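## Task

Take the block of sticky notes off the desk and put it on the counter. The task fails if any carton on the desk ends up on the floor, or if the robot falls over or is left tilted.

## Robot and tools

ROBOT. The LinearBot has an omnidirectional base and a column about 1.7 m high. A carriage rides up and down it (lift_m) and carries two identical six-joint arms, left and right, each with a two-finger gripper. Arm bases sit about 0.57 m + lift_m above the floor, and carriage parts hang about 0.15 m below them. A hand reaches 0.78 m from its shoulder but only about 0.38 m below the arm base. The hand is about 0.16 m long and 0.1 m wide (0.14 m open); the wrist camera sticks out 0.11 m from joint 6's axis on one side. Fingertips are about 0.005 m thick in the closing direction and 0.02 m across. Parked arm: joints 1 to 6 = 0, 0.05, 0.05, 1.45, 0, 0; parked, the robot is about 0.85 m wide and 0.65 m long. Cameras: carriage_camera (forward, tilted about 20 degrees down), left_wrist_camera and right_wrist_camera (looking past the fingertips).

FRAMES. All positions in metres. Base frame: origin on the floor below the base centre, x forward, y left, z up. left_hand and right_hand are the midpoints between each hand's pads, in this frame; quat_wxyz maps base axes to hand axes (hand z along the fingers, y the opening direction; (1,0,0,0) means pointing straight up with joints 1, 5, 6 at 0). base_odometry is in the frame the base had at scene start, counts wheel turns only (slip counts as travel), heading in rad, left positive, -3.142 to 3.142. Hand readings tend to sit above the true hand, more at long reach.

move. Optional keys: base, joints, speeds, min_time_s, cameras. Motions start together and may finish at different times.
- base: one relative command from the current base position (an offset, not a pose): translate_m (forward +, -2 to 2 m), strafe_m (left +, -2 to 2 m) or rotate_rad (counter-clockwise +, -6.3 to 6.3 rad).
- joints: absolute targets by name, any subset. lift_m 0 to 1 m (±0.004). Per arm (left_ / right_ prefix): joint1_rad -2.617 to 3.054 (yaw about vertical, 0 forward, + left); joint2_rad 0 to 3.141 (shoulder: 0 upper arm back and level, 1.57 up, 3.14 forward level); joint3_rad 0 to 3.141 (elbow, 0 folded, 3.14 straight); joint4_rad -1.57 to 1.57 (wrist pitch, + raises fingertips); joint5_rad -1.57 to 1.57 (wrist yaw, + turns fingertips right); joint6_rad -2.094 to 2.094 (roll, + clockwise viewed from forearm); gripper_m 0 to 0.093 (pad gap). Omitted joints keep pushing toward their previous targets.
- speeds: caps for this action: translate_m, strafe_m 0.02 to 0.5 m/s; rotate_rad 0.05 to 1.57 rad/s; lift_m 0.08 to 0.25 m/s (top values are defaults).
- min_time_s: 0.1 to 8 s, lower bound on each arm/gripper motion; slows long arm moves so the path stays straighter.
- cameras: list of names or "all"; omitted/null = all, [] = none.
No action exceeds 15 s; base drives stop at 14 s (time_out). Unknown keys make the call invalid; out-of-range values are refused, and a refusal or stop cancels the remaining move/wait/finished_scene calls of that reply.

wait: seconds 0 to 10, plus cameras; nothing new commanded. zoom_image: camera and region [x0, y0, x1, y1] in pixels from the top-left, at most 504 x 504, on the latest image of a camera you received. finished_scene: scene = the current scene's number; irreversible, the goal must hold without the robot.

RESULTS. The move line is done or the worst status. Statuses: off_target (rested away from target, may still push), contact_stop / time_out (target dropped, holds in place), not_followed / "joint command not followed" (arm targets withheld for near self- or arm-on-arm collision; gripper still obeyed), limit_stop_at_motor_heat (resend target). on_its_own lists uncommanded activity; "held at" is a target. motor_effort is percent of max, bracket = peak in last action, with sizeable error; a falling lift effort while lowering means a hand or load is resting on something. drive_wheels sign is meaningless. Joint torques include arm weight and offsets; joints 1-3 wrap at ±28 N m. Gripper on a hard object reads up to 0.005 m narrower (or 0.002 wider); closed on nothing 0.000 to 0.003. Grip becomes firm about 0.005 m below first-touch reading; open well above the reading to release. The pictures (order in the pictures line) may be slightly older than the state.

CAUTIONS. The scene keeps running while you deliberate; the robot holds its last command. Base contact stops ignore the arms and can be late; after a bump, back off about 0.2 m the way you came. Never reverse under a table edge into the column. Tipping risk rises with high carriage, stretched or loaded arms, pushing and sudden stops; about 1.5 kg per hand with both arms forward can topple it; only images show a lean. Arms have no contact stop and heat when stretched, loaded or pressing: at 75 °C MOTOR HOT appears, at 100 °C the arm goes limp and drops its load for 30-60 s; park to cool. Keep arms from striking or squeezing each other (including gripping the other's fingers). Loads sag the hand 7-25 cm per kg. Avoid drops, releasing moving objects, slams, hard pushes, knocking cartons to the floor and leaving the robot tilted. Loose objects may get brief random nudges.

Each tool is called after "Request:" by a JSON object that holds its "api" and its "payload".

## Session

Request:
{"api": "move", "payload": {}}

Scene clock: 0.00 s.
Joint torques (N m): no reading
base_odometry: x=+0.000 y=+0.000 heading=+0.000
base_status: not commanded
joint_positions: lift_m=+0.300 left_joint1_rad=-0.010 left_joint2_rad=+0.044 left_joint3_rad=+0.048 left_joint4_rad=+1.430 left_joint5_rad=-0.008 left_joint6_rad=-0.004 left_gripper_m=+0.09396 right_joint1_rad=-0.011 right_joint2_rad=+0.047 right_joint3_rad=+0.039 right_joint4_rad=+1.421 right_joint5_rad=-0.003 right_joint6_rad=-0.048 right_gripper_m=+0.09396
joint_status: not commanded
motor_effort: lift_m=+29 drive_wheels=-1
left_hand: x=+0.2675 y=+0.3100 z=+1.2842 quat_wxyz=(+0.998, -0.004, +0.069, -0.007) (m; base frame)
right_hand: x=+0.2731 y=-0.3089 z=+1.2813 quat_wxyz=(+0.996, -0.003, +0.079, -0.029) (m; base frame)
pictures: carriage_camera, left_wrist_camera, right_wrist_camera
Images, in order (width x height): carriage_camera 504x504, left_wrist_camera 504x504, right_wrist_camera 504x504.

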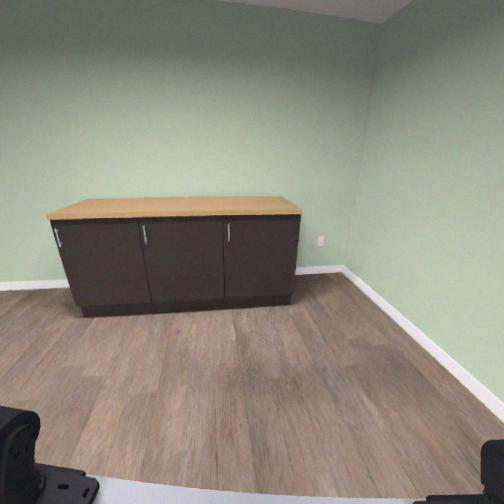

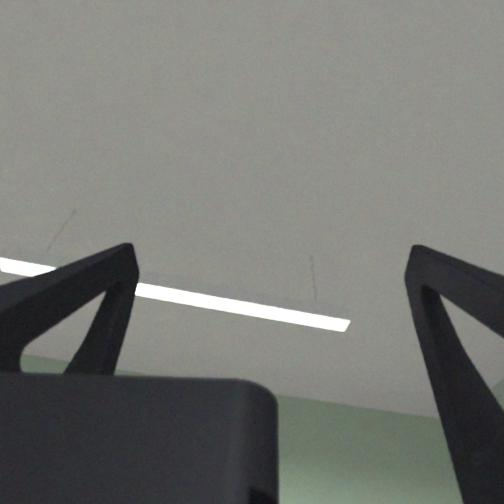

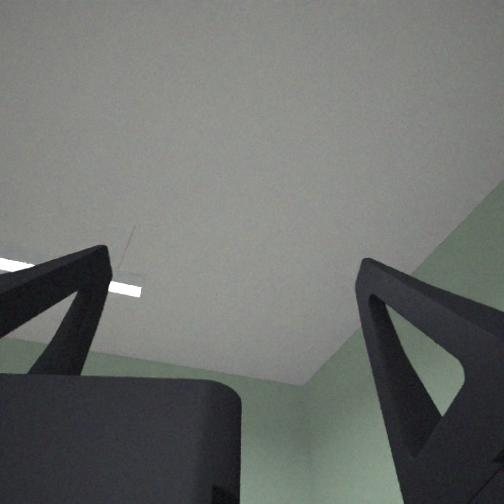

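Request:
{"api": "move", "payload": {"base": {"rotate_rad": 1.3}, "cameras": ["carriage_camera"]}}

Request:
{"api": "move", "payload": {"base": {"rotate_rad": 1.3}, "cameras": ["carriage_camera"]}}

Request:
{"api": "move", "payload": {"base": {"rotate_rad": 1.3}, "cameras": ["carriage_camera"]}}

Scene clock: 6.43 s.
Joint torques (N m): left_arm=[0.64 4.31 5.98 -0.21 -0.09 -0.04] | right_arm=[-0.05 4.27 7.16 -0.06 0 -0.12]
move: done
base_odometry: x=+0.000 y=+0.000 heading=+1.300
base_status: done
joint_positions: lift_m=+0.300 left_joint1_rad=-0.010 left_joint2_rad=+0.044 left_joint3_rad=+0.048 left_joint4_rad=+1.430 left_joint5_rad=-0.008 left_joint6_rad=-0.004 left_gripper_m=+0.09397 right_joint1_rad=-0.011 right_joint2_rad=+0.047 right_joint3_rad=+0.039 right_joint4_rad=+1.420 right_joint5_rad=-0.003 right_joint6_rad=-0.048 right_gripper_m=+0.09396
joint_status: not commanded
motor_effort: lift_m=+30(30) drive_wheels=+4(20)
left_hand: x=+0.2675 y=+0.3100 z=+1.2842 quat_wxyz=(+0.998, -0.004, +0.069, -0.007) (m; base frame)
right_hand: x=+0.2733 y=-0.3089 z=+1.2813 quat_wxyz=(+0.996, -0.003, +0.079, -0.029) (m; base frame)
pictures: carriage_camera
Images, in order (width x height): carriage_camera 504x504.

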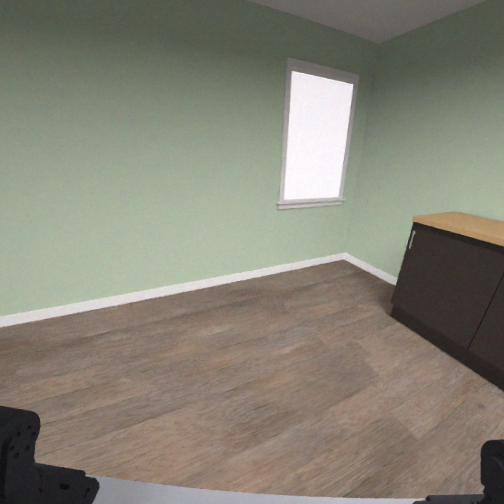

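Scene clock: 9.30 s.
Joint torques (N m): left_arm=[0.54 4.33 5.97 -0.21 -0.12 -0.07] | right_arm=[-0.02 4.22 7.17 -0.04 0.01 -0.12]
move: done
base_odometry: x=+0.000 y=+0.000 heading=+2.599
base_status: done
joint_positions: lift_m=+0.300 left_joint1_rad=-0.010 left_joint2_rad=+0.044 left_joint3_rad=+0.048 left_joint4_rad=+1.429 left_joint5_rad=-0.008 left_joint6_rad=-0.004 left_gripper_m=+0.09397 right_joint1_rad=-0.011 right_joint2_rad=+0.047 right_joint3_rad=+0.039 right_joint4_rad=+1.420 right_joint5_rad=-0.003 right_joint6_rad=-0.048 right_gripper_m=+0.09397
joint_status: not commanded
motor_effort: lift_m=+30(30) drive_wheels=+6(14)
left_hand: x=+0.2676 y=+0.3100 z=+1.2841 quat_wxyz=(+0.998, -0.004, +0.069, -0.007) (m; base frame)
right_hand: x=+0.2733 y=-0.3089 z=+1.2813 quat_wxyz=(+0.996, -0.003, +0.079, -0.029) (m; base frame)
pictures: carriage_camera
Images, in order (width x height): carriage_camera 504x504.

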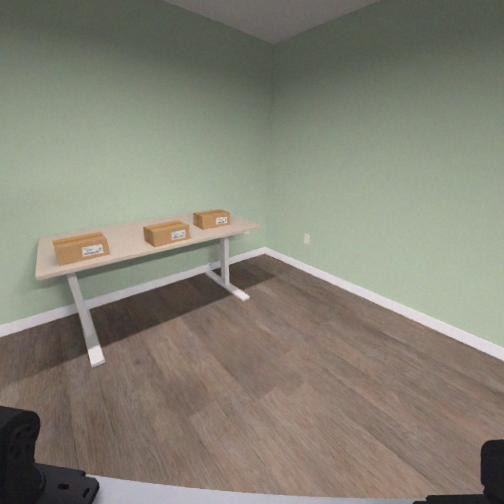

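Scene clock: 12.17 s.
Joint torques (N m): left_arm=[0.55 4.29 6.01 -0.2 -0.13 -0.05] | right_arm=[-0.06 4.25 7.2 -0.04 0.01 -0.12]
move: done
base_odometry: x=+0.000 y=+0.000 heading=-2.385
base_status: done
joint_positions: lift_m=+0.300 left_joint1_rad=-0.010 left_joint2_rad=+0.044 left_joint3_rad=+0.048 left_joint4_rad=+1.429 left_joint5_rad=-0.008 left_joint6_rad=-0.004 left_gripper_m=+0.09398 right_joint1_rad=-0.011 right_joint2_rad=+0.047 right_joint3_rad=+0.039 right_joint4_rad=+1.420 right_joint5_rad=-0.003 right_joint6_rad=-0.048 right_gripper_m=+0.09398
joint_status: not commanded
motor_effort: lift_m=+29(30) drive_wheels=+5(13)
left_hand: x=+0.2676 y=+0.3100 z=+1.2841 quat_wxyz=(+0.998, -0.004, +0.069, -0.007) (m; base frame)
right_hand: x=+0.2734 y=-0.3089 z=+1.2813 quat_wxyz=(+0.996, -0.003, +0.079, -0.029) (m; base frame)
pictures: carriage_camera
Images, in order (width x height): carriage_camera 504x504.

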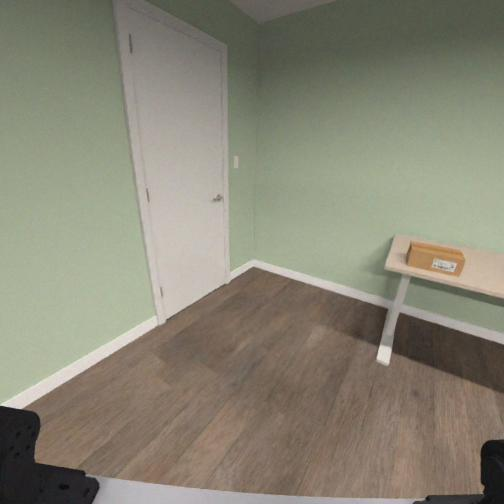

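Request:
{"api": "move", "payload": {"base": {"rotate_rad": -0.75}, "joints": {"lift_m": 0.7}, "cameras": ["carriage_camera"]}}

Request:
{"api": "zoom_image", "payload": {"camera": "carriage_camera", "region": [80, 180, 430, 380]}}

Scene clock: 24.50 s.
Joint torques (N m): left_arm=[0.64 4.31 5.94 -0.19 -0.13 -0.05] | right_arm=[-0.01 4.29 7.23 -0.05 0.01 -0.12]
move: done
base_odometry: x=+0.000 y=+0.000 heading=-3.133
base_status: done
joint_positions: lift_m=+0.700 left_joint1_rad=-0.010 left_joint2_rad=+0.044 left_joint3_rad=+0.048 left_joint4_rad=+1.429 left_joint5_rad=-0.008 left_joint6_rad=-0.004 left_gripper_m=+0.09398 right_joint1_rad=-0.011 right_joint2_rad=+0.047 right_joint3_rad=+0.039 right_joint4_rad=+1.420 right_joint5_rad=-0.003 right_joint6_rad=-0.048 right_gripper_m=+0.09398
joint_status: all done
motor_effort: lift_m=+31(38) drive_wheels=+16(18)
left_hand: x=+0.2677 y=+0.3100 z=+1.6840 quat_wxyz=(+0.998, -0.004, +0.069, -0.007) (m; base frame)
right_hand: x=+0.2734 y=-0.3089 z=+1.6812 quat_wxyz=(+0.996, -0.003, +0.079, -0.029) (m; base frame)
pictures: carriage_camera
Images, in order (width x height): carriage_camera 504x504.

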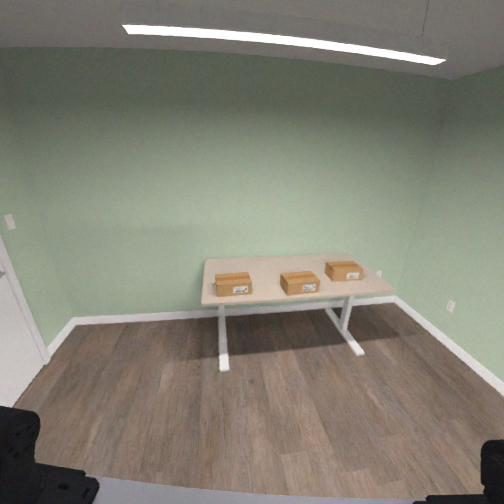

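Scaled by 1.440 from the camera's 504x504 image, which has a finer 720x720 frame.

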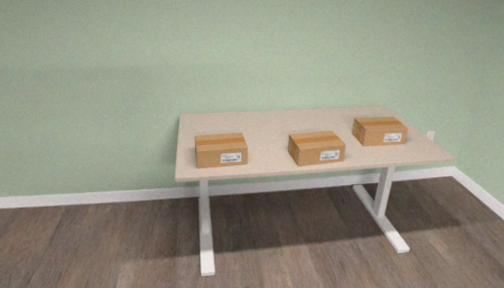

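Request:
{"api": "move", "payload": {"base": {"translate_m": 0.7}, "joints": {"lift_m": 0.95}, "speeds": {"translate_m": 0.3}, "cameras": ["carriage_camera"]}}

Request:
{"api": "zoom_image", "payload": {"camera": "carriage_camera", "region": [150, 250, 450, 450]}}

Scene clock: 35.90 s.
Joint torques (N m): left_arm=[0.61 4.25 6.01 -0.23 -0.12 -0.05] | right_arm=[-0.01 4.16 7.16 -0.01 0.02 -0.12]
move: done
base_odometry: x=-0.700 y=-0.005 heading=-3.134
base_status: done
joint_positions: lift_m=+0.950 left_joint1_rad=-0.010 left_joint2_rad=+0.044 left_joint3_rad=+0.048 left_joint4_rad=+1.431 left_joint5_rad=-0.008 left_joint6_rad=-0.004 left_gripper_m=+0.09398 right_joint1_rad=-0.011 right_joint2_rad=+0.047 right_joint3_rad=+0.039 right_joint4_rad=+1.419 right_joint5_rad=-0.003 right_joint6_rad=-0.048 right_gripper_m=+0.09398
joint_status: all done
motor_effort: lift_m=+31(37) drive_wheels=-5(20)
left_hand: x=+0.2672 y=+0.3100 z=+1.9341 quat_wxyz=(+0.998, -0.004, +0.068, -0.007) (m; base frame)
right_hand: x=+0.2734 y=-0.3089 z=+1.9312 quat_wxyz=(+0.996, -0.003, +0.079, -0.029) (m; base frame)
pictures: carriage_camera
Images, in order (width x height): carriage_camera 504x504.

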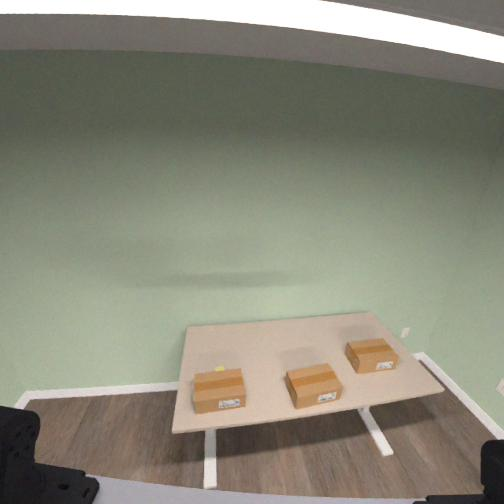

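Scaled by 1.680 from the camera's 504x504 image, which has a finer 720x720 frame.

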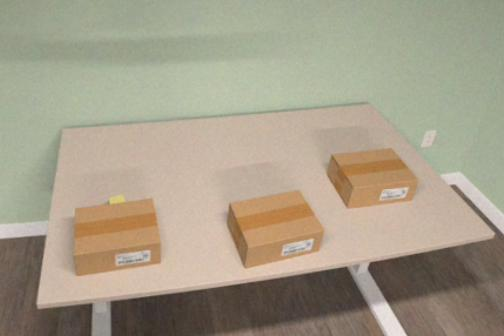

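Request:
{"api": "move", "payload": {"joints": {"lift_m": 0.6, "left_joint1_rad": 0, "left_joint2_rad": 1.0, "left_joint3_rad": 1.0, "left_joint4_rad": 0}, "min_time_s": 2, "cameras": []}}

Request:
{"api": "move", "payload": {"joints": {"left_joint2_rad": 1.57, "left_joint3_rad": 1.57, "left_joint4_rad": 0}, "min_time_s": 2, "cameras": []}}

Request:
{"api": "move", "payload": {"joints": {"left_joint2_rad": 1.57, "left_joint3_rad": 1.57, "left_joint4_rad": -1.57}, "min_time_s": 2, "cameras": []}}

Request:
{"api": "move", "payload": {"joints": {"left_joint2_rad": 1.57, "left_joint3_rad": 0.8, "left_joint4_rad": -0.8}, "min_time_s": 2, "cameras": []}}

Request:
{"api": "move", "payload": {"joints": {"left_joint2_rad": 2.0, "left_joint3_rad": 1.5, "left_joint4_rad": -1.07}, "min_time_s": 2, "cameras": ["carriage_camera", "left_wrist_camera"]}}

Scene clock: 67.77 s.
Joint torques (N m): left_arm=[1.07 -2.37 10.88 2.4 -0.12 -0.05] | right_arm=[-0.06 4.23 7.19 -0.05 0.01 -0.11]
move: done
base_odometry: x=-0.700 y=-0.005 heading=-3.133
base_status: not commanded
joint_positions: lift_m=+0.600 left_joint1_rad=-0.006 left_joint2_rad=+0.993 left_joint3_rad=+0.974 left_joint4_rad=+0.021 left_joint5_rad=-0.008 left_joint6_rad=-0.004 left_gripper_m=+0.09398 right_joint1_rad=-0.011 right_joint2_rad=+0.047 right_joint3_rad=+0.039 right_joint4_rad=+1.419 right_joint5_rad=-0.003 right_joint6_rad=-0.048 right_gripper_m=+0.09398
joint_status: all done
motor_effort: lift_m=+27(29) drive_wheels=+1(6)
left_hand: x=+0.6004 y=+0.3081 z=+1.5452 quat_wxyz=(+0.708, -0.002, +0.706, -0.001) (m; base frame)
right_hand: x=+0.2734 y=-0.3089 z=+1.5815 quat_wxyz=(+0.996, -0.003, +0.079, -0.029) (m; base frame)
pictures: none
No camera images: "cameras" was empty.

Scene clock: 70.07 s.
Joint torques (N m): left_arm=[1.06 -7.61 10.91 2.52 -0.12 -0.04] | right_arm=[-0.06 4.26 7.2 -0.04 0 -0.12]
move: done
base_odometry: x=-0.700 y=-0.005 heading=-3.133
base_status: not commanded
joint_positions: lift_m=+0.600 left_joint1_rad=-0.006 left_joint2_rad=+1.556 left_joint3_rad=+1.544 left_joint4_rad=+0.013 left_joint5_rad=-0.008 left_joint6_rad=-0.004 left_gripper_m=+0.09398 right_joint1_rad=-0.011 right_joint2_rad=+0.047 right_joint3_rad=+0.039 right_joint4_rad=+1.419 right_joint5_rad=-0.003 right_joint6_rad=-0.048 right_gripper_m=+0.09398
joint_status: all done
motor_effort: lift_m=+28(28) drive_wheels=-1(5)
left_hand: x=+0.7403 y=+0.3072 z=+1.5897 quat_wxyz=(+0.708, -0.002, +0.707, -0.001) (m; base frame)
right_hand: x=+0.2734 y=-0.3089 z=+1.5815 quat_wxyz=(+0.996, -0.003, +0.079, -0.029) (m; base frame)
pictures: none
No camera images: "cameras" was empty.

Scene clock: 72.50 s.
Joint torques (N m): left_arm=[1.06 -5.86 9.31 0.42 -0.12 -0.06] | right_arm=[-0.02 4.26 7.2 -0.04 0 -0.11]
move: done
base_odometry: x=-0.700 y=-0.005 heading=-3.133
base_status: not commanded
joint_positions: lift_m=+0.600 left_joint1_rad=-0.006 left_joint2_rad=+1.556 left_joint3_rad=+1.544 left_joint4_rad=-1.554 left_joint5_rad=-0.008 left_joint6_rad=-0.004 left_gripper_m=+0.09398 right_joint1_rad=-0.011 right_joint2_rad=+0.047 right_joint3_rad=+0.039 right_joint4_rad=+1.419 right_joint5_rad=-0.003 right_joint6_rad=-0.048 right_gripper_m=+0.09398
joint_status: all done
motor_effort: lift_m=+27(28) drive_wheels=+2(2)
left_hand: x=+0.4956 y=+0.3087 z=+1.3435 quat_wxyz=(+0.002, +0.001, +1.000, +0.004) (m; base frame)
right_hand: x=+0.2734 y=-0.3089 z=+1.5815 quat_wxyz=(+0.996, -0.003, +0.079, -0.029) (m; base frame)
pictures: none
No camera images: "cameras" was empty.

Scene clock: 74.87 s.
Joint torques (N m): left_arm=[1.1 -5.71 4.92 0.78 -0.12 -0.05] | right_arm=[-0.01 4.22 7.16 -0.04 0.01 -0.11]
move: done
base_odometry: x=-0.700 y=-0.005 heading=-3.133
base_status: not commanded
joint_positions: lift_m=+0.600 left_joint1_rad=-0.006 left_joint2_rad=+1.559 left_joint3_rad=+0.813 left_joint4_rad=-0.812 left_joint5_rad=-0.008 left_joint6_rad=-0.004 left_gripper_m=+0.09398 right_joint1_rad=-0.011 right_joint2_rad=+0.047 right_joint3_rad=+0.039 right_joint4_rad=+1.419 right_joint5_rad=-0.003 right_joint6_rad=-0.048 right_gripper_m=+0.09398
joint_status: all done
motor_effort: lift_m=+28(28) drive_wheels=+0(3)
left_hand: x=+0.4733 y=+0.3089 z=+1.1641 quat_wxyz=(+0.006, +0.001, +1.000, +0.004) (m; base frame)
right_hand: x=+0.2734 y=-0.3089 z=+1.5815 quat_wxyz=(+0.996, -0.003, +0.079, -0.029) (m; base frame)
pictures: none
No camera images: "cameras" was empty.

Scene clock: 77.17 s.
Joint torques (N m): left_arm=[1.07 -10.17 8.95 0.46 -0.11 -0.05] | right_arm=[-0.02 4.26 7.2 -0.04 0 -0.11]
move: done
base_odometry: x=-0.700 y=-0.005 heading=-3.133
base_status: not commanded
joint_positions: lift_m=+0.600 left_joint1_rad=-0.006 left_joint2_rad=+1.981 left_joint3_rad=+1.478 left_joint4_rad=-1.054 left_joint5_rad=-0.008 left_joint6_rad=-0.004 left_gripper_m=+0.09398 right_joint1_rad=-0.011 right_joint2_rad=+0.047 right_joint3_rad=+0.039 right_joint4_rad=+1.419 right_joint5_rad=-0.003 right_joint6_rad=-0.048 right_gripper_m=+0.09398
joint_status: all done
motor_effort: lift_m=+28(28) drive_wheels=-1(2)
left_hand: x=+0.6048 y=+0.3081 z=+1.1987 quat_wxyz=(+0.006, +0.001, +1.000, +0.004) (m; base frame)
right_hand: x=+0.2734 y=-0.3089 z=+1.5815 quat_wxyz=(+0.996, -0.003, +0.079, -0.029) (m; base frame)
pictures: carriage_camera, left_wrist_camera
Images, in order (width x height): carriage_camera 504x504, left_wrist_camera 504x504.

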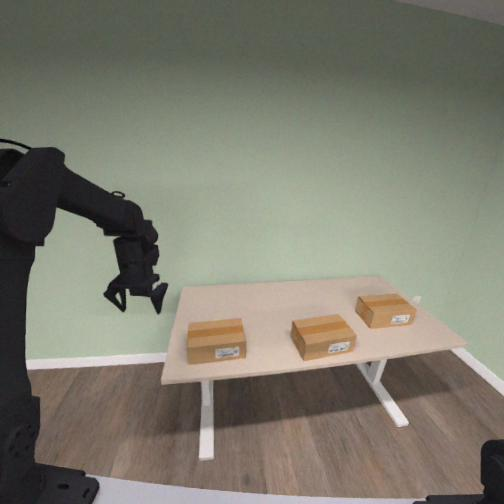

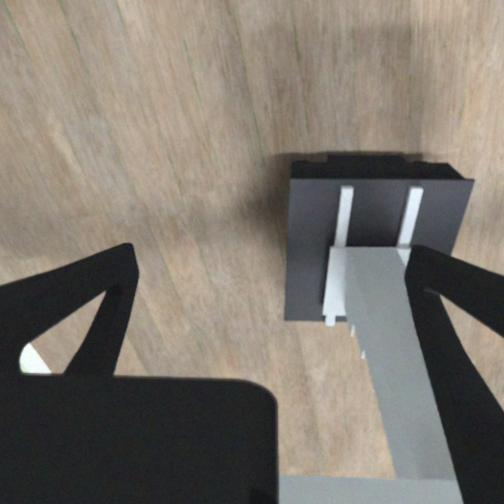

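Request:
{"api": "move", "payload": {"joints": {"left_joint1_rad": -0.6}, "min_time_s": 1.5, "cameras": ["carriage_camera"]}}

Request:
{"api": "move", "payload": {"joints": {"left_joint1_rad": -0.6, "left_joint2_rad": 2.2, "left_joint3_rad": 1.2, "left_joint4_rad": 0.0}, "min_time_s": 1.5, "cameras": ["carriage_camera"]}}

Request:
{"api": "move", "payload": {"joints": {"left_joint1_rad": -0.3, "left_joint2_rad": 1.4, "left_joint3_rad": 1.4, "left_joint4_rad": 0.0}, "min_time_s": 1.5, "cameras": ["carriage_camera"]}}

Request:
{"api": "move", "payload": {"joints": {"left_joint1_rad": 0.3, "left_joint2_rad": 2.2, "left_joint3_rad": 1.2, "left_joint4_rad": 0.0}, "min_time_s": 1.5, "cameras": ["carriage_camera"]}}

Request:
{"api": "move", "payload": {"joints": {"left_joint1_rad": -0.9, "left_joint2_rad": 1.5, "left_joint3_rad": 0.9, "left_joint4_rad": -0.9}, "min_time_s": 1.5, "cameras": ["carriage_camera"]}}

Scene clock: 132.83 s.
Joint torques (N m): left_arm=[0.35 -10.15 8.98 0.43 -0.13 -0.05] | right_arm=[-0.05 4.22 7.17 -0.04 -0.01 -0.12]
move: done
base_odometry: x=-0.700 y=-0.005 heading=-3.133
base_status: not commanded
joint_positions: lift_m=+0.600 left_joint1_rad=-0.597 left_joint2_rad=+1.981 left_joint3_rad=+1.478 left_joint4_rad=-1.057 left_joint5_rad=-0.008 left_joint6_rad=-0.004 left_gripper_m=+0.09398 right_joint1_rad=-0.011 right_joint2_rad=+0.047 right_joint3_rad=+0.039 right_joint4_rad=+1.419 right_joint5_rad=-0.003 right_joint6_rad=-0.048 right_gripper_m=+0.09398
joint_status: all done
motor_effort: lift_m=+28(28) drive_wheels=+0(3)
left_hand: x=+0.5407 y=+0.1012 z=+1.1987 quat_wxyz=(+0.006, +0.292, +0.956, +0.002) (m; base frame)
right_hand: x=+0.2734 y=-0.3089 z=+1.5815 quat_wxyz=(+0.996, -0.003, +0.079, -0.029) (m; base frame)
pictures: carriage_camera
Images, in order (width x height): carriage_camera 504x504.

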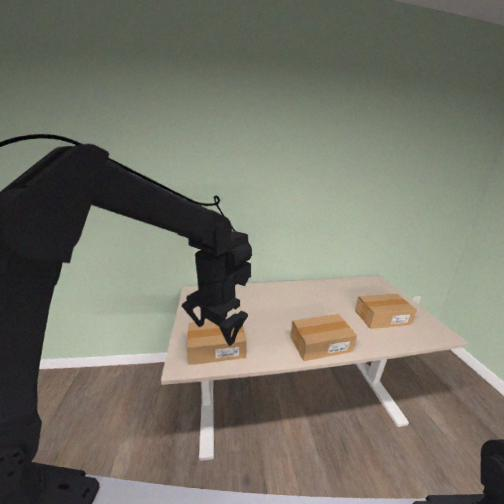

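Scene clock: 134.83 s.
Joint torques (N m): left_arm=[0.38 -11.75 5.05 2.03 -0.12 -0.05] | right_arm=[-0.03 4.26 7.19 -0.03 0 -0.12]
move: done
base_odometry: x=-0.700 y=-0.005 heading=-3.133
base_status: not commanded
joint_positions: lift_m=+0.600 left_joint1_rad=-0.597 left_joint2_rad=+2.180 left_joint3_rad=+1.213 left_joint4_rad=-0.009 left_joint5_rad=-0.008 left_joint6_rad=-0.004 left_gripper_m=+0.09398 right_joint1_rad=-0.011 right_joint2_rad=+0.047 right_joint3_rad=+0.039 right_joint4_rad=+1.419 right_joint5_rad=-0.003 right_joint6_rad=-0.048 right_gripper_m=+0.09398
joint_status: all done
motor_effort: lift_m=+28(28) drive_wheels=+1(3)
left_hand: x=+0.6449 y=+0.0304 z=+1.1134 quat_wxyz=(+0.281, +0.278, +0.915, -0.083) (m; base frame)
right_hand: x=+0.2734 y=-0.3089 z=+1.5815 quat_wxyz=(+0.996, -0.003, +0.079, -0.029) (m; base frame)
pictures: carriage_camera
Images, in order (width x height): carriage_camera 504x504.

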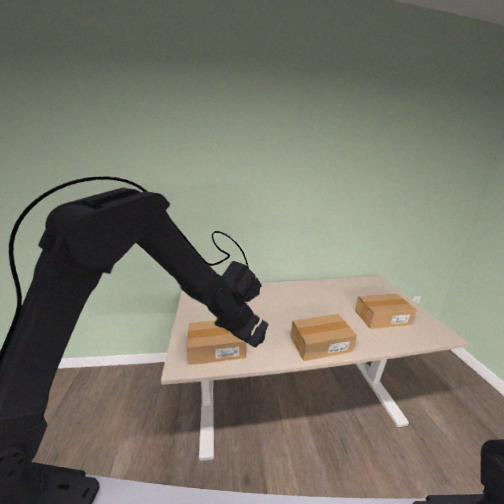

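Scene clock: 136.63 s.
Joint torques (N m): left_arm=[1.03 -8.65 10.43 2.54 -0.12 -0.04] | right_arm=[0.02 4.23 7.19 -0.04 0 -0.12]
move: done
base_odometry: x=-0.700 y=-0.005 heading=-3.133
base_status: not commanded
joint_positions: lift_m=+0.600 left_joint1_rad=-0.305 left_joint2_rad=+1.412 left_joint3_rad=+1.379 left_joint4_rad=+0.013 left_joint5_rad=-0.008 left_joint6_rad=-0.004 left_gripper_m=+0.09398 right_joint1_rad=-0.011 right_joint2_rad=+0.047 right_joint3_rad=+0.039 right_joint4_rad=+1.419 right_joint5_rad=-0.003 right_joint6_rad=-0.048 right_gripper_m=+0.09398
joint_status: all done
motor_effort: lift_m=+28(28) drive_wheels=-3(6)
left_hand: x=+0.6823 y=+0.1689 z=+1.5759 quat_wxyz=(+0.692, +0.104, +0.706, -0.105) (m; base frame)
right_hand: x=+0.2734 y=-0.3089 z=+1.5815 quat_wxyz=(+0.996, -0.003, +0.079, -0.029) (m; base frame)
pictures: carriage_camera
Images, in order (width x height): carriage_camera 504x504.

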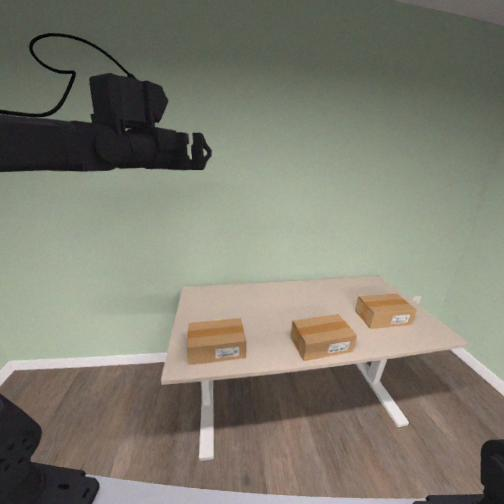

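Scene clock: 138.43 s.
Joint torques (N m): left_arm=[0.83 -12.25 5.38 1.89 -0.13 -0.04] | right_arm=[-0.06 4.27 7.19 -0.03 0 -0.11]
move: done
base_odometry: x=-0.700 y=-0.005 heading=-3.133
base_status: not commanded
joint_positions: lift_m=+0.600 left_joint1_rad=+0.299 left_joint2_rad=+2.185 left_joint3_rad=+1.210 left_joint4_rad=+0.007 left_joint5_rad=-0.007 left_joint6_rad=-0.004 left_gripper_m=+0.09398 right_joint1_rad=-0.011 right_joint2_rad=+0.047 right_joint3_rad=+0.039 right_joint4_rad=+1.419 right_joint5_rad=-0.003 right_joint6_rad=-0.048 right_gripper_m=+0.09398
joint_status: all done
motor_effort: lift_m=+28(28) drive_wheels=-4(5)
left_hand: x=+0.7090 y=+0.4569 z=+1.1122 quat_wxyz=(+0.293, -0.145, +0.944, +0.047) (m; base frame)
right_hand: x=+0.2734 y=-0.3089 z=+1.5815 quat_wxyz=(+0.996, -0.003, +0.079, -0.029) (m; base frame)
pictures: carriage_camera
Images, in order (width x height): carriage_camera 504x504.

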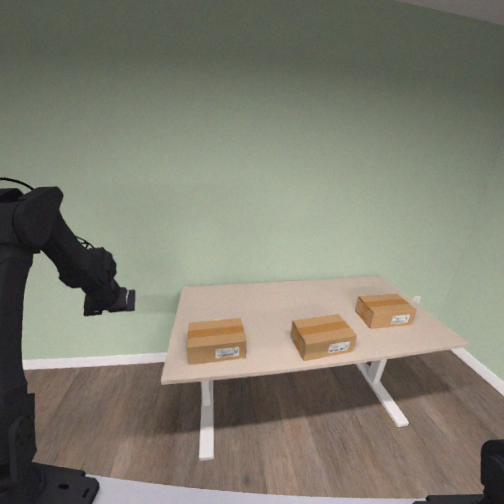

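Scene clock: 140.37 s.
Joint torques (N m): left_arm=[0.24 -8.64 5.37 0.62 -0.2 -0.05] | right_arm=[-0.03 4.25 7.19 -0.05 0.01 -0.12]
move: done
base_odometry: x=-0.700 y=-0.005 heading=-3.133
base_status: not commanded
joint_positions: lift_m=+0.600 left_joint1_rad=-0.896 left_joint2_rad=+1.517 left_joint3_rad=+0.913 left_joint4_rad=-0.884 left_joint5_rad=-0.002 left_joint6_rad=-0.004 left_gripper_m=+0.09399 right_joint1_rad=-0.011 right_joint2_rad=+0.047 right_joint3_rad=+0.039 right_joint4_rad=+1.419 right_joint5_rad=-0.003 right_joint6_rad=-0.048 right_gripper_m=+0.09398
joint_status: all done
motor_effort: lift_m=+28(28) drive_wheels=-1(6)
left_hand: x=+0.3967 y=+0.1046 z=+1.1970 quat_wxyz=(+0.038, +0.431, +0.901, -0.017) (m; base frame)
right_hand: x=+0.2734 y=-0.3089 z=+1.5815 quat_wxyz=(+0.996, -0.003, +0.079, -0.029) (m; base frame)
pictures: carriage_camera
Images, in order (width x height): carriage_camera 504x504.

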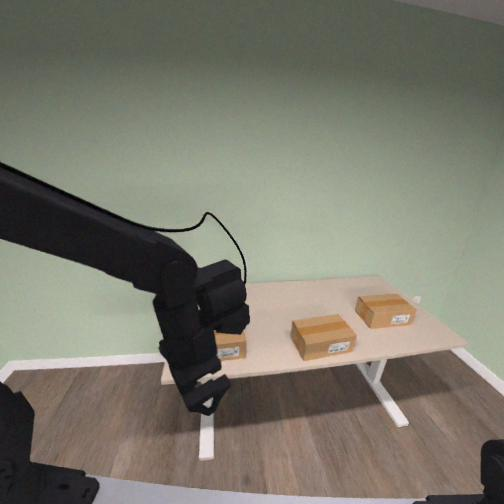

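Request:
{"api": "move", "payload": {"joints": {"left_joint1_rad": -0.6, "left_joint2_rad": 1.98, "left_joint3_rad": 1.48, "left_joint4_rad": -1.05, "left_gripper_m": 0}, "min_time_s": 1.5, "cameras": ["carriage_camera"]}}

Request:
{"api": "zoom_image", "payload": {"camera": "carriage_camera", "region": [150, 250, 300, 400]}}

Request:
{"api": "move", "payload": {"joints": {"left_joint1_rad": -0.6, "left_joint2_rad": 2.2, "left_joint3_rad": 1.5, "left_joint4_rad": 0.0}, "min_time_s": 1.5, "cameras": ["carriage_camera"]}}

Request:
{"api": "zoom_image", "payload": {"camera": "carriage_camera", "region": [180, 180, 330, 330]}}

Request:
{"api": "move", "payload": {"joints": {"left_joint1_rad": -0.3, "left_joint2_rad": 1.4, "left_joint3_rad": 1.4, "left_joint4_rad": 0.0}, "min_time_s": 1.5, "cameras": ["carriage_camera"]}}

Request:
{"api": "zoom_image", "payload": {"camera": "carriage_camera", "region": [130, 80, 280, 230]}}

Request:
{"api": "move", "payload": {"joints": {"left_joint1_rad": 0.3, "left_joint2_rad": 1.98, "left_joint3_rad": 1.48, "left_joint4_rad": -1.05}, "min_time_s": 1.5, "cameras": ["carriage_camera"]}}

Request:
{"api": "zoom_image", "payload": {"camera": "carriage_camera", "region": [30, 230, 180, 380]}}

Request:
{"api": "move", "payload": {"joints": {"left_joint1_rad": -0.9, "left_joint2_rad": 1.5, "left_joint3_rad": 0.9, "left_joint4_rad": -0.9}, "min_time_s": 1.5, "cameras": ["carriage_camera"]}}

Request:
{"api": "zoom_image", "payload": {"camera": "carriage_camera", "region": [130, 300, 280, 450]}}

Scene clock: 201.33 s.
Joint torques (N m): left_arm=[0.88 -10.07 9.06 0.47 -0.17 -0.06] | right_arm=[-0.03 4.22 7.2 -0.05 0.01 -0.11]
move: done
base_odometry: x=-0.700 y=-0.005 heading=-3.133
base_status: not commanded
joint_positions: lift_m=+0.600 left_joint1_rad=-0.604 left_joint2_rad=+1.962 left_joint3_rad=+1.458 left_joint4_rad=-1.034 left_joint5_rad=-0.003 left_joint6_rad=-0.004 left_gripper_m=+0.00030 right_joint1_rad=-0.011 right_joint2_rad=+0.047 right_joint3_rad=+0.039 right_joint4_rad=+1.419 right_joint5_rad=-0.003 right_joint6_rad=-0.048 right_gripper_m=+0.09398
joint_status: all done
motor_effort: lift_m=+28(28) drive_wheels=-1(3)
left_hand: x=+0.5395 y=+0.0979 z=+1.2007 quat_wxyz=(+0.016, +0.296, +0.955, -0.004) (m; base frame)
right_hand: x=+0.2734 y=-0.3089 z=+1.5815 quat_wxyz=(+0.996, -0.003, +0.079, -0.029) (m; base frame)
pictures: carriage_camera
Images, in order (width x height): carriage_camera 504x504.

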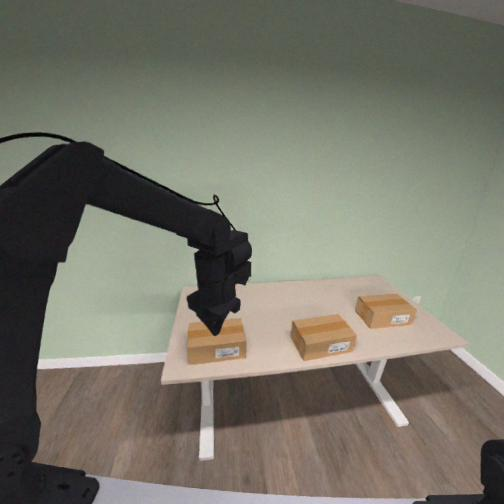

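Scaled by 3.360 from the camera's 504x504 image, which has a finer 720x720 frame.

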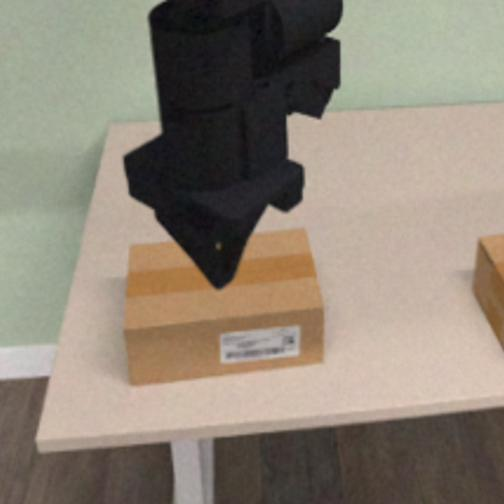

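Scene clock: 203.30 s.
Joint torques (N m): left_arm=[0.9 -12.77 10.14 2.41 -0.17 -0.05] | right_arm=[-0.02 4.22 7.17 -0.04 0 -0.12]
move: done
base_odometry: x=-0.700 y=-0.005 heading=-3.133
base_status: not commanded
joint_positions: lift_m=+0.600 left_joint1_rad=-0.604 left_joint2_rad=+2.178 left_joint3_rad=+1.476 left_joint4_rad=-0.007 left_joint5_rad=-0.003 left_joint6_rad=-0.004 left_gripper_m=+0.00030 right_joint1_rad=-0.011 right_joint2_rad=+0.047 right_joint3_rad=+0.039 right_joint4_rad=+1.419 right_joint5_rad=-0.003 right_joint6_rad=-0.048 right_gripper_m=+0.09398
joint_status: all done
motor_effort: lift_m=+28(28) drive_wheels=+2(2)
left_hand: x=+0.7129 y=-0.0218 z=+1.2124 quat_wxyz=(+0.399, +0.268, +0.868, -0.124) (m; base frame)
right_hand: x=+0.2734 y=-0.3089 z=+1.5815 quat_wxyz=(+0.996, -0.003, +0.079, -0.029) (m; base frame)
pictures: carriage_camera
Images, in order (width x height): carriage_camera 504x504.

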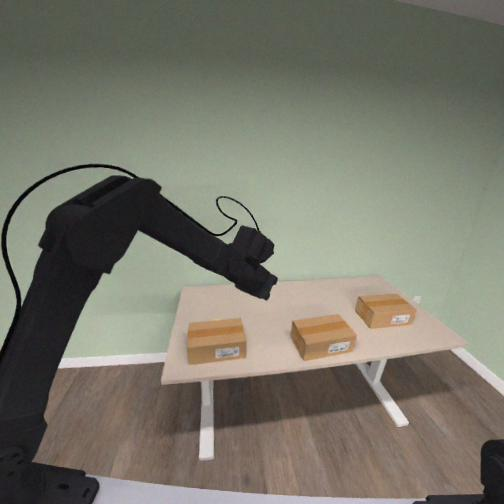

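Scaled by 3.360 from the camera's 504x504 image, which has a finer 720x720 frame.

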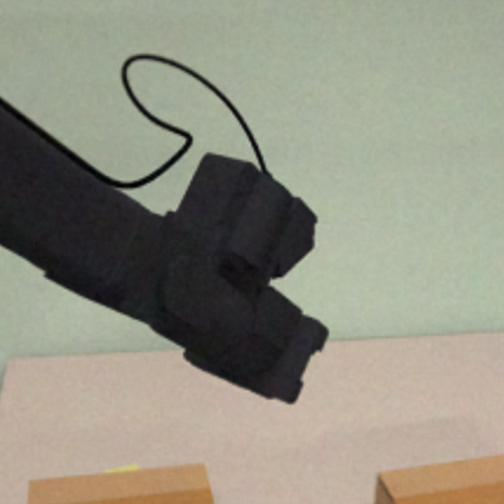

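Scene clock: 205.10 s.
Joint torques (N m): left_arm=[1.02 -8.66 6.74 2.54 -0.17 -0.04] | right_arm=[-0.02 4.23 7.17 -0.03 0.01 -0.11]
move: done
base_odometry: x=-0.700 y=-0.005 heading=-3.133
base_status: not commanded
joint_positions: lift_m=+0.600 left_joint1_rad=-0.305 left_joint2_rad=+1.413 left_joint3_rad=+1.415 left_joint4_rad=+0.010 left_joint5_rad=-0.005 left_joint6_rad=-0.004 left_gripper_m=+0.00030 right_joint1_rad=-0.011 right_joint2_rad=+0.047 right_joint3_rad=+0.039 right_joint4_rad=+1.419 right_joint5_rad=-0.003 right_joint6_rad=-0.048 right_gripper_m=+0.09398
joint_status: all done
motor_effort: lift_m=+28(28) drive_wheels=-4(6)
left_hand: x=+0.6805 y=+0.1689 z=+1.5926 quat_wxyz=(+0.703, +0.104, +0.695, -0.108) (m; base frame)
right_hand: x=+0.2734 y=-0.3089 z=+1.5815 quat_wxyz=(+0.996, -0.003, +0.079, -0.029) (m; base frame)
pictures: carriage_camera
Images, in order (width x height): carriage_camera 504x504.

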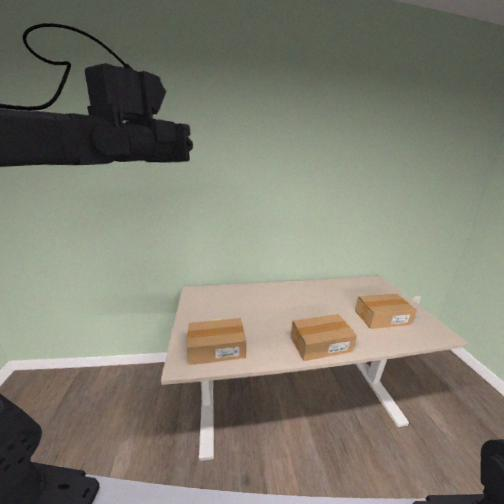

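Scaled by 3.360 from the camera's 504x504 image, which has a finer 720x720 frame.

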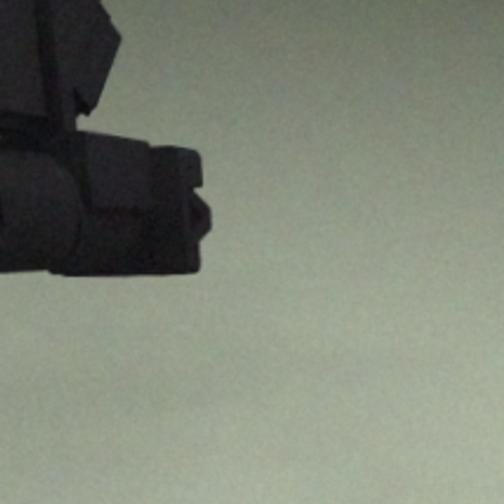

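Scene clock: 207.03 s.
Joint torques (N m): left_arm=[0.84 -10.35 9.01 0.44 -0.13 -0.04] | right_arm=[-0.03 4.25 7.2 -0.03 0.01 -0.12]
move: done
base_odometry: x=-0.700 y=-0.005 heading=-3.133
base_status: not commanded
joint_positions: lift_m=+0.600 left_joint1_rad=+0.297 left_joint2_rad=+1.965 left_joint3_rad=+1.458 left_joint4_rad=-1.034 left_joint5_rad=-0.007 left_joint6_rad=-0.004 left_gripper_m=+0.00030 right_joint1_rad=-0.011 right_joint2_rad=+0.047 right_joint3_rad=+0.039 right_joint4_rad=+1.419 right_joint5_rad=-0.003 right_joint6_rad=-0.048 right_gripper_m=+0.09398
joint_status: all done
motor_effort: lift_m=+28(28) drive_wheels=-3(5)
left_hand: x=+0.5882 y=+0.4192 z=+1.1998 quat_wxyz=(+0.015, -0.150, +0.989, +0.006) (m; base frame)
right_hand: x=+0.2734 y=-0.3089 z=+1.5815 quat_wxyz=(+0.996, -0.003, +0.079, -0.029) (m; base frame)
pictures: carriage_camera
Images, in order (width x height): carriage_camera 504x504.

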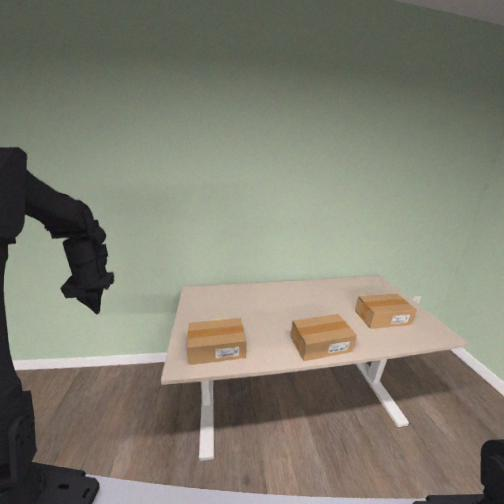

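Scaled by 3.360 from the camera's 504x504 image, which has a finer 720x720 frame.

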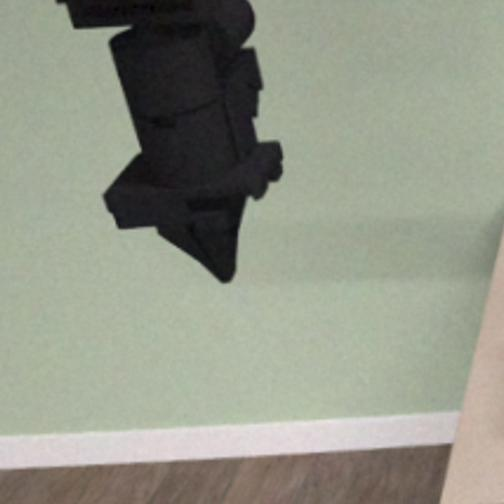

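Scene clock: 208.83 s.
Joint torques (N m): left_arm=[0.35 -8.7 5.23 0.85 -0.17 -0.04] | right_arm=[-0.03 4.22 7.21 -0.05 0.01 -0.11]
move: done
base_odometry: x=-0.700 y=-0.005 heading=-3.133
base_status: not commanded
joint_positions: lift_m=+0.600 left_joint1_rad=-0.896 left_joint2_rad=+1.519 left_joint3_rad=+0.913 left_joint4_rad=-0.912 left_joint5_rad=-0.003 left_joint6_rad=-0.004 left_gripper_m=+0.00030 right_joint1_rad=-0.011 right_joint2_rad=+0.047 right_joint3_rad=+0.039 right_joint4_rad=+1.419 right_joint5_rad=-0.003 right_joint6_rad=-0.048 right_gripper_m=+0.09398
joint_status: all done
motor_effort: lift_m=+27(28) drive_wheels=+1(6)
left_hand: x=+0.3926 y=+0.1103 z=+1.1963 quat_wxyz=(+0.025, +0.431, +0.902, -0.010) (m; base frame)
right_hand: x=+0.2734 y=-0.3089 z=+1.5815 quat_wxyz=(+0.996, -0.003, +0.079, -0.029) (m; base frame)
pictures: carriage_camera
Images, in order (width x height): carriage_camera 504x504.

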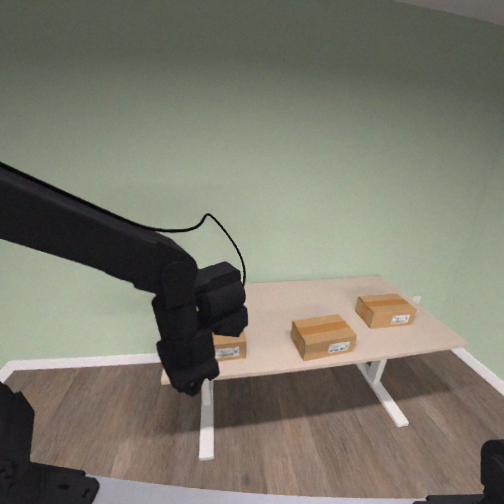

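Scaled by 3.360 from the camera's 504x504 image, which has a finer 720x720 frame.

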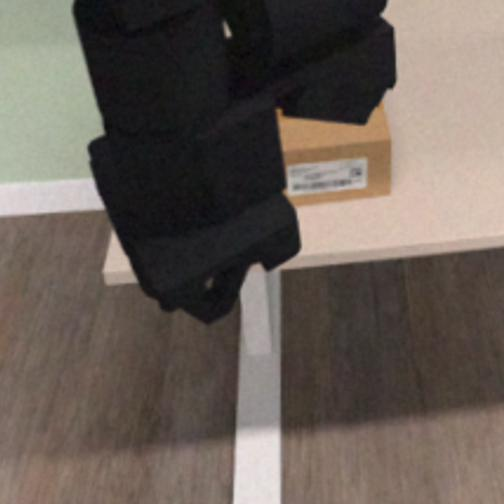

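Request:
{"api": "move", "payload": {"joints": {"lift_m": 1.0, "left_joint1_rad": 0, "left_joint2_rad": 0.05, "left_joint3_rad": 0.05, "left_joint4_rad": 1.45, "left_gripper_m": 0.093}, "min_time_s": 2, "cameras": ["carriage_camera"]}}

Request:
{"api": "zoom_image", "payload": {"camera": "carriage_camera", "region": [150, 290, 450, 490]}}

Request:
{"api": "move", "payload": {"base": {"strafe_m": 0.3}, "speeds": {"strafe_m": 0.2}, "cameras": ["carriage_camera"]}}

Request:
{"api": "zoom_image", "payload": {"camera": "carriage_camera", "region": [200, 290, 500, 490]}}

Request:
{"api": "move", "payload": {"base": {"translate_m": 0.25}, "speeds": {"translate_m": 0.2}, "cameras": ["carriage_camera"]}}

Request:
{"api": "zoom_image", "payload": {"camera": "carriage_camera", "region": [204, 300, 504, 500]}}

Scene clock: 253.50 s.
Joint torques (N m): left_arm=[1.03 3.47 4.64 -0.02 -0.12 -0.05] | right_arm=[-0.05 4.26 7.16 -0.04 0 -0.12]
move: done
base_odometry: x=-0.700 y=-0.005 heading=-3.133
base_status: not commanded
joint_positions: lift_m=+0.997 left_joint1_rad=-0.005 left_joint2_rad=+0.059 left_joint3_rad=+0.063 left_joint4_rad=+1.435 left_joint5_rad=-0.007 left_joint6_rad=-0.004 left_gripper_m=+0.09292 right_joint1_rad=-0.011 right_joint2_rad=+0.047 right_joint3_rad=+0.039 right_joint4_rad=+1.419 right_joint5_rad=-0.003 right_joint6_rad=-0.048 right_gripper_m=+0.09398
joint_status: all done
joint sent to its limit — lift_m, upper limit.
motor_effort: lift_m=+31(38) drive_wheels=+1(6)
left_hand: x=+0.2664 y=+0.3100 z=+1.9852 quat_wxyz=(+0.998, -0.003, +0.066, -0.004) (m; base frame)
right_hand: x=+0.2734 y=-0.3089 z=+1.9783 quat_wxyz=(+0.996, -0.003, +0.079, -0.029) (m; base frame)
pictures: carriage_camera
Images, in order (width x height): carriage_camera 504x504.

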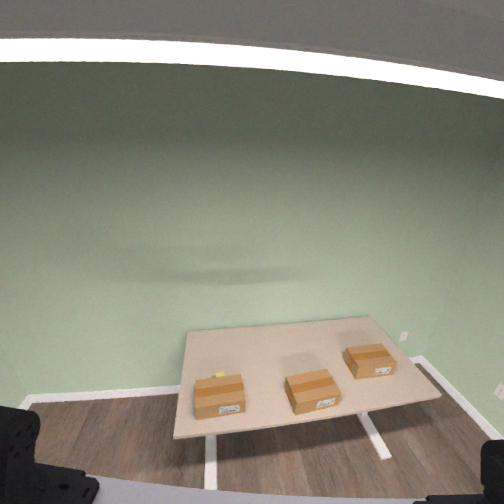

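Scaled by 1.680 from the camera's 504x504 image, which has a finer 720x720 frame.

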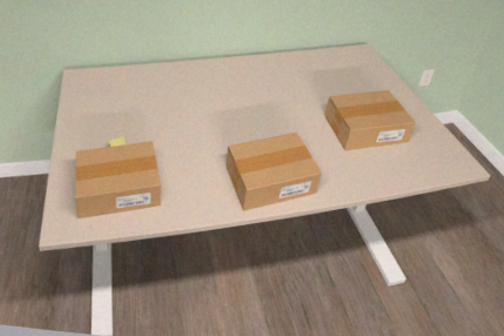

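Scene clock: 256.10 s.
Joint torques (N m): left_arm=[0.87 3.43 4.66 -0.07 -0.13 -0.05] | right_arm=[-0.02 4.27 7.15 -0.04 0 -0.13]
move: done
base_odometry: x=-0.698 y=-0.305 heading=-3.134
base_status: done
joint_positions: lift_m=+0.997 left_joint1_rad=-0.003 left_joint2_rad=+0.059 left_joint3_rad=+0.063 left_joint4_rad=+1.438 left_joint5_rad=-0.007 left_joint6_rad=-0.004 left_gripper_m=+0.09292 right_joint1_rad=-0.011 right_joint2_rad=+0.047 right_joint3_rad=+0.039 right_joint4_rad=+1.419 right_joint5_rad=-0.003 right_joint6_rad=-0.048 right_gripper_m=+0.09398
joint_status: not commanded
motor_effort: lift_m=+31(31) drive_wheels=-5(11)
left_hand: x=+0.2659 y=+0.3101 z=+1.9853 quat_wxyz=(+0.998, -0.004, +0.065, -0.003) (m; base frame)
right_hand: x=+0.2734 y=-0.3089 z=+1.9783 quat_wxyz=(+0.996, -0.003, +0.079, -0.029) (m; base frame)
pictures: carriage_camera
Images, in order (width x height): carriage_camera 504x504.

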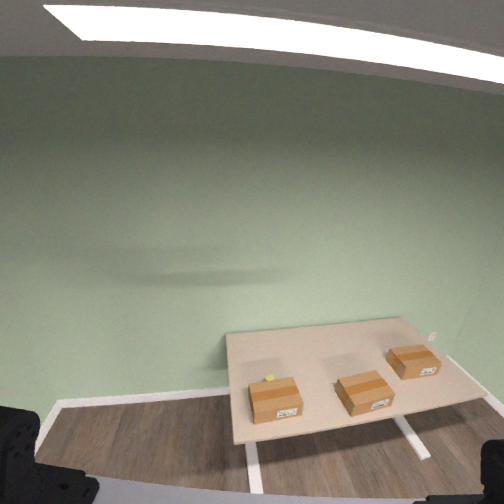

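Scaled by 1.680 from the camera's 504x504 image, which has a finer 720x720 frame.

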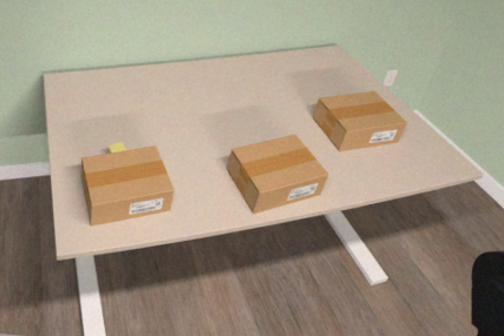

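Scene clock: 258.43 s.
Joint torques (N m): left_arm=[0.84 3.51 4.55 -0.19 -0.12 -0.06] | right_arm=[-0.02 4.29 7.21 -0.03 0.01 -0.13]
move: done
base_odometry: x=-0.948 y=-0.308 heading=-3.133
base_status: done
joint_positions: lift_m=+0.997 left_joint1_rad=-0.003 left_joint2_rad=+0.059 left_joint3_rad=+0.063 left_joint4_rad=+1.442 left_joint5_rad=-0.007 left_joint6_rad=-0.004 left_gripper_m=+0.09292 right_joint1_rad=-0.011 right_joint2_rad=+0.047 right_joint3_rad=+0.039 right_joint4_rad=+1.419 right_joint5_rad=-0.003 right_joint6_rad=-0.048 right_gripper_m=+0.09398
joint_status: not commanded
motor_effort: lift_m=+31(31) drive_wheels=-9(14)
left_hand: x=+0.2649 y=+0.3102 z=+1.9854 quat_wxyz=(+0.998, -0.004, +0.063, -0.003) (m; base frame)
right_hand: x=+0.2735 y=-0.3089 z=+1.9782 quat_wxyz=(+0.996, -0.003, +0.080, -0.029) (m; base frame)
pictures: carriage_camera
Images, in order (width x height): carriage_camera 504x504.

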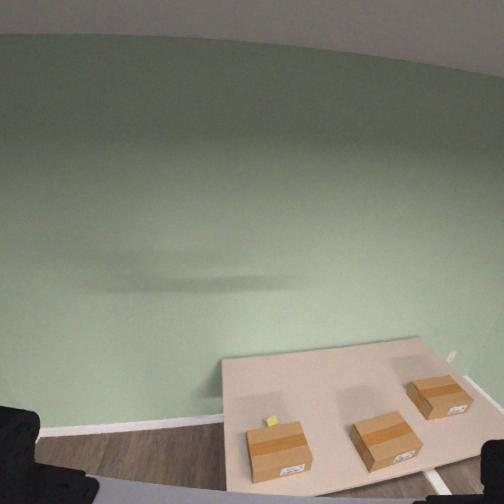

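Scaled by 1.680 from the camera's 504x504 image, which has a finer 720x720 frame.

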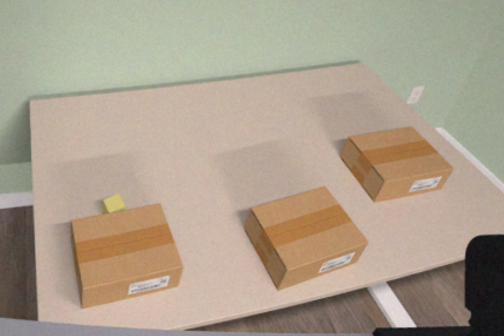

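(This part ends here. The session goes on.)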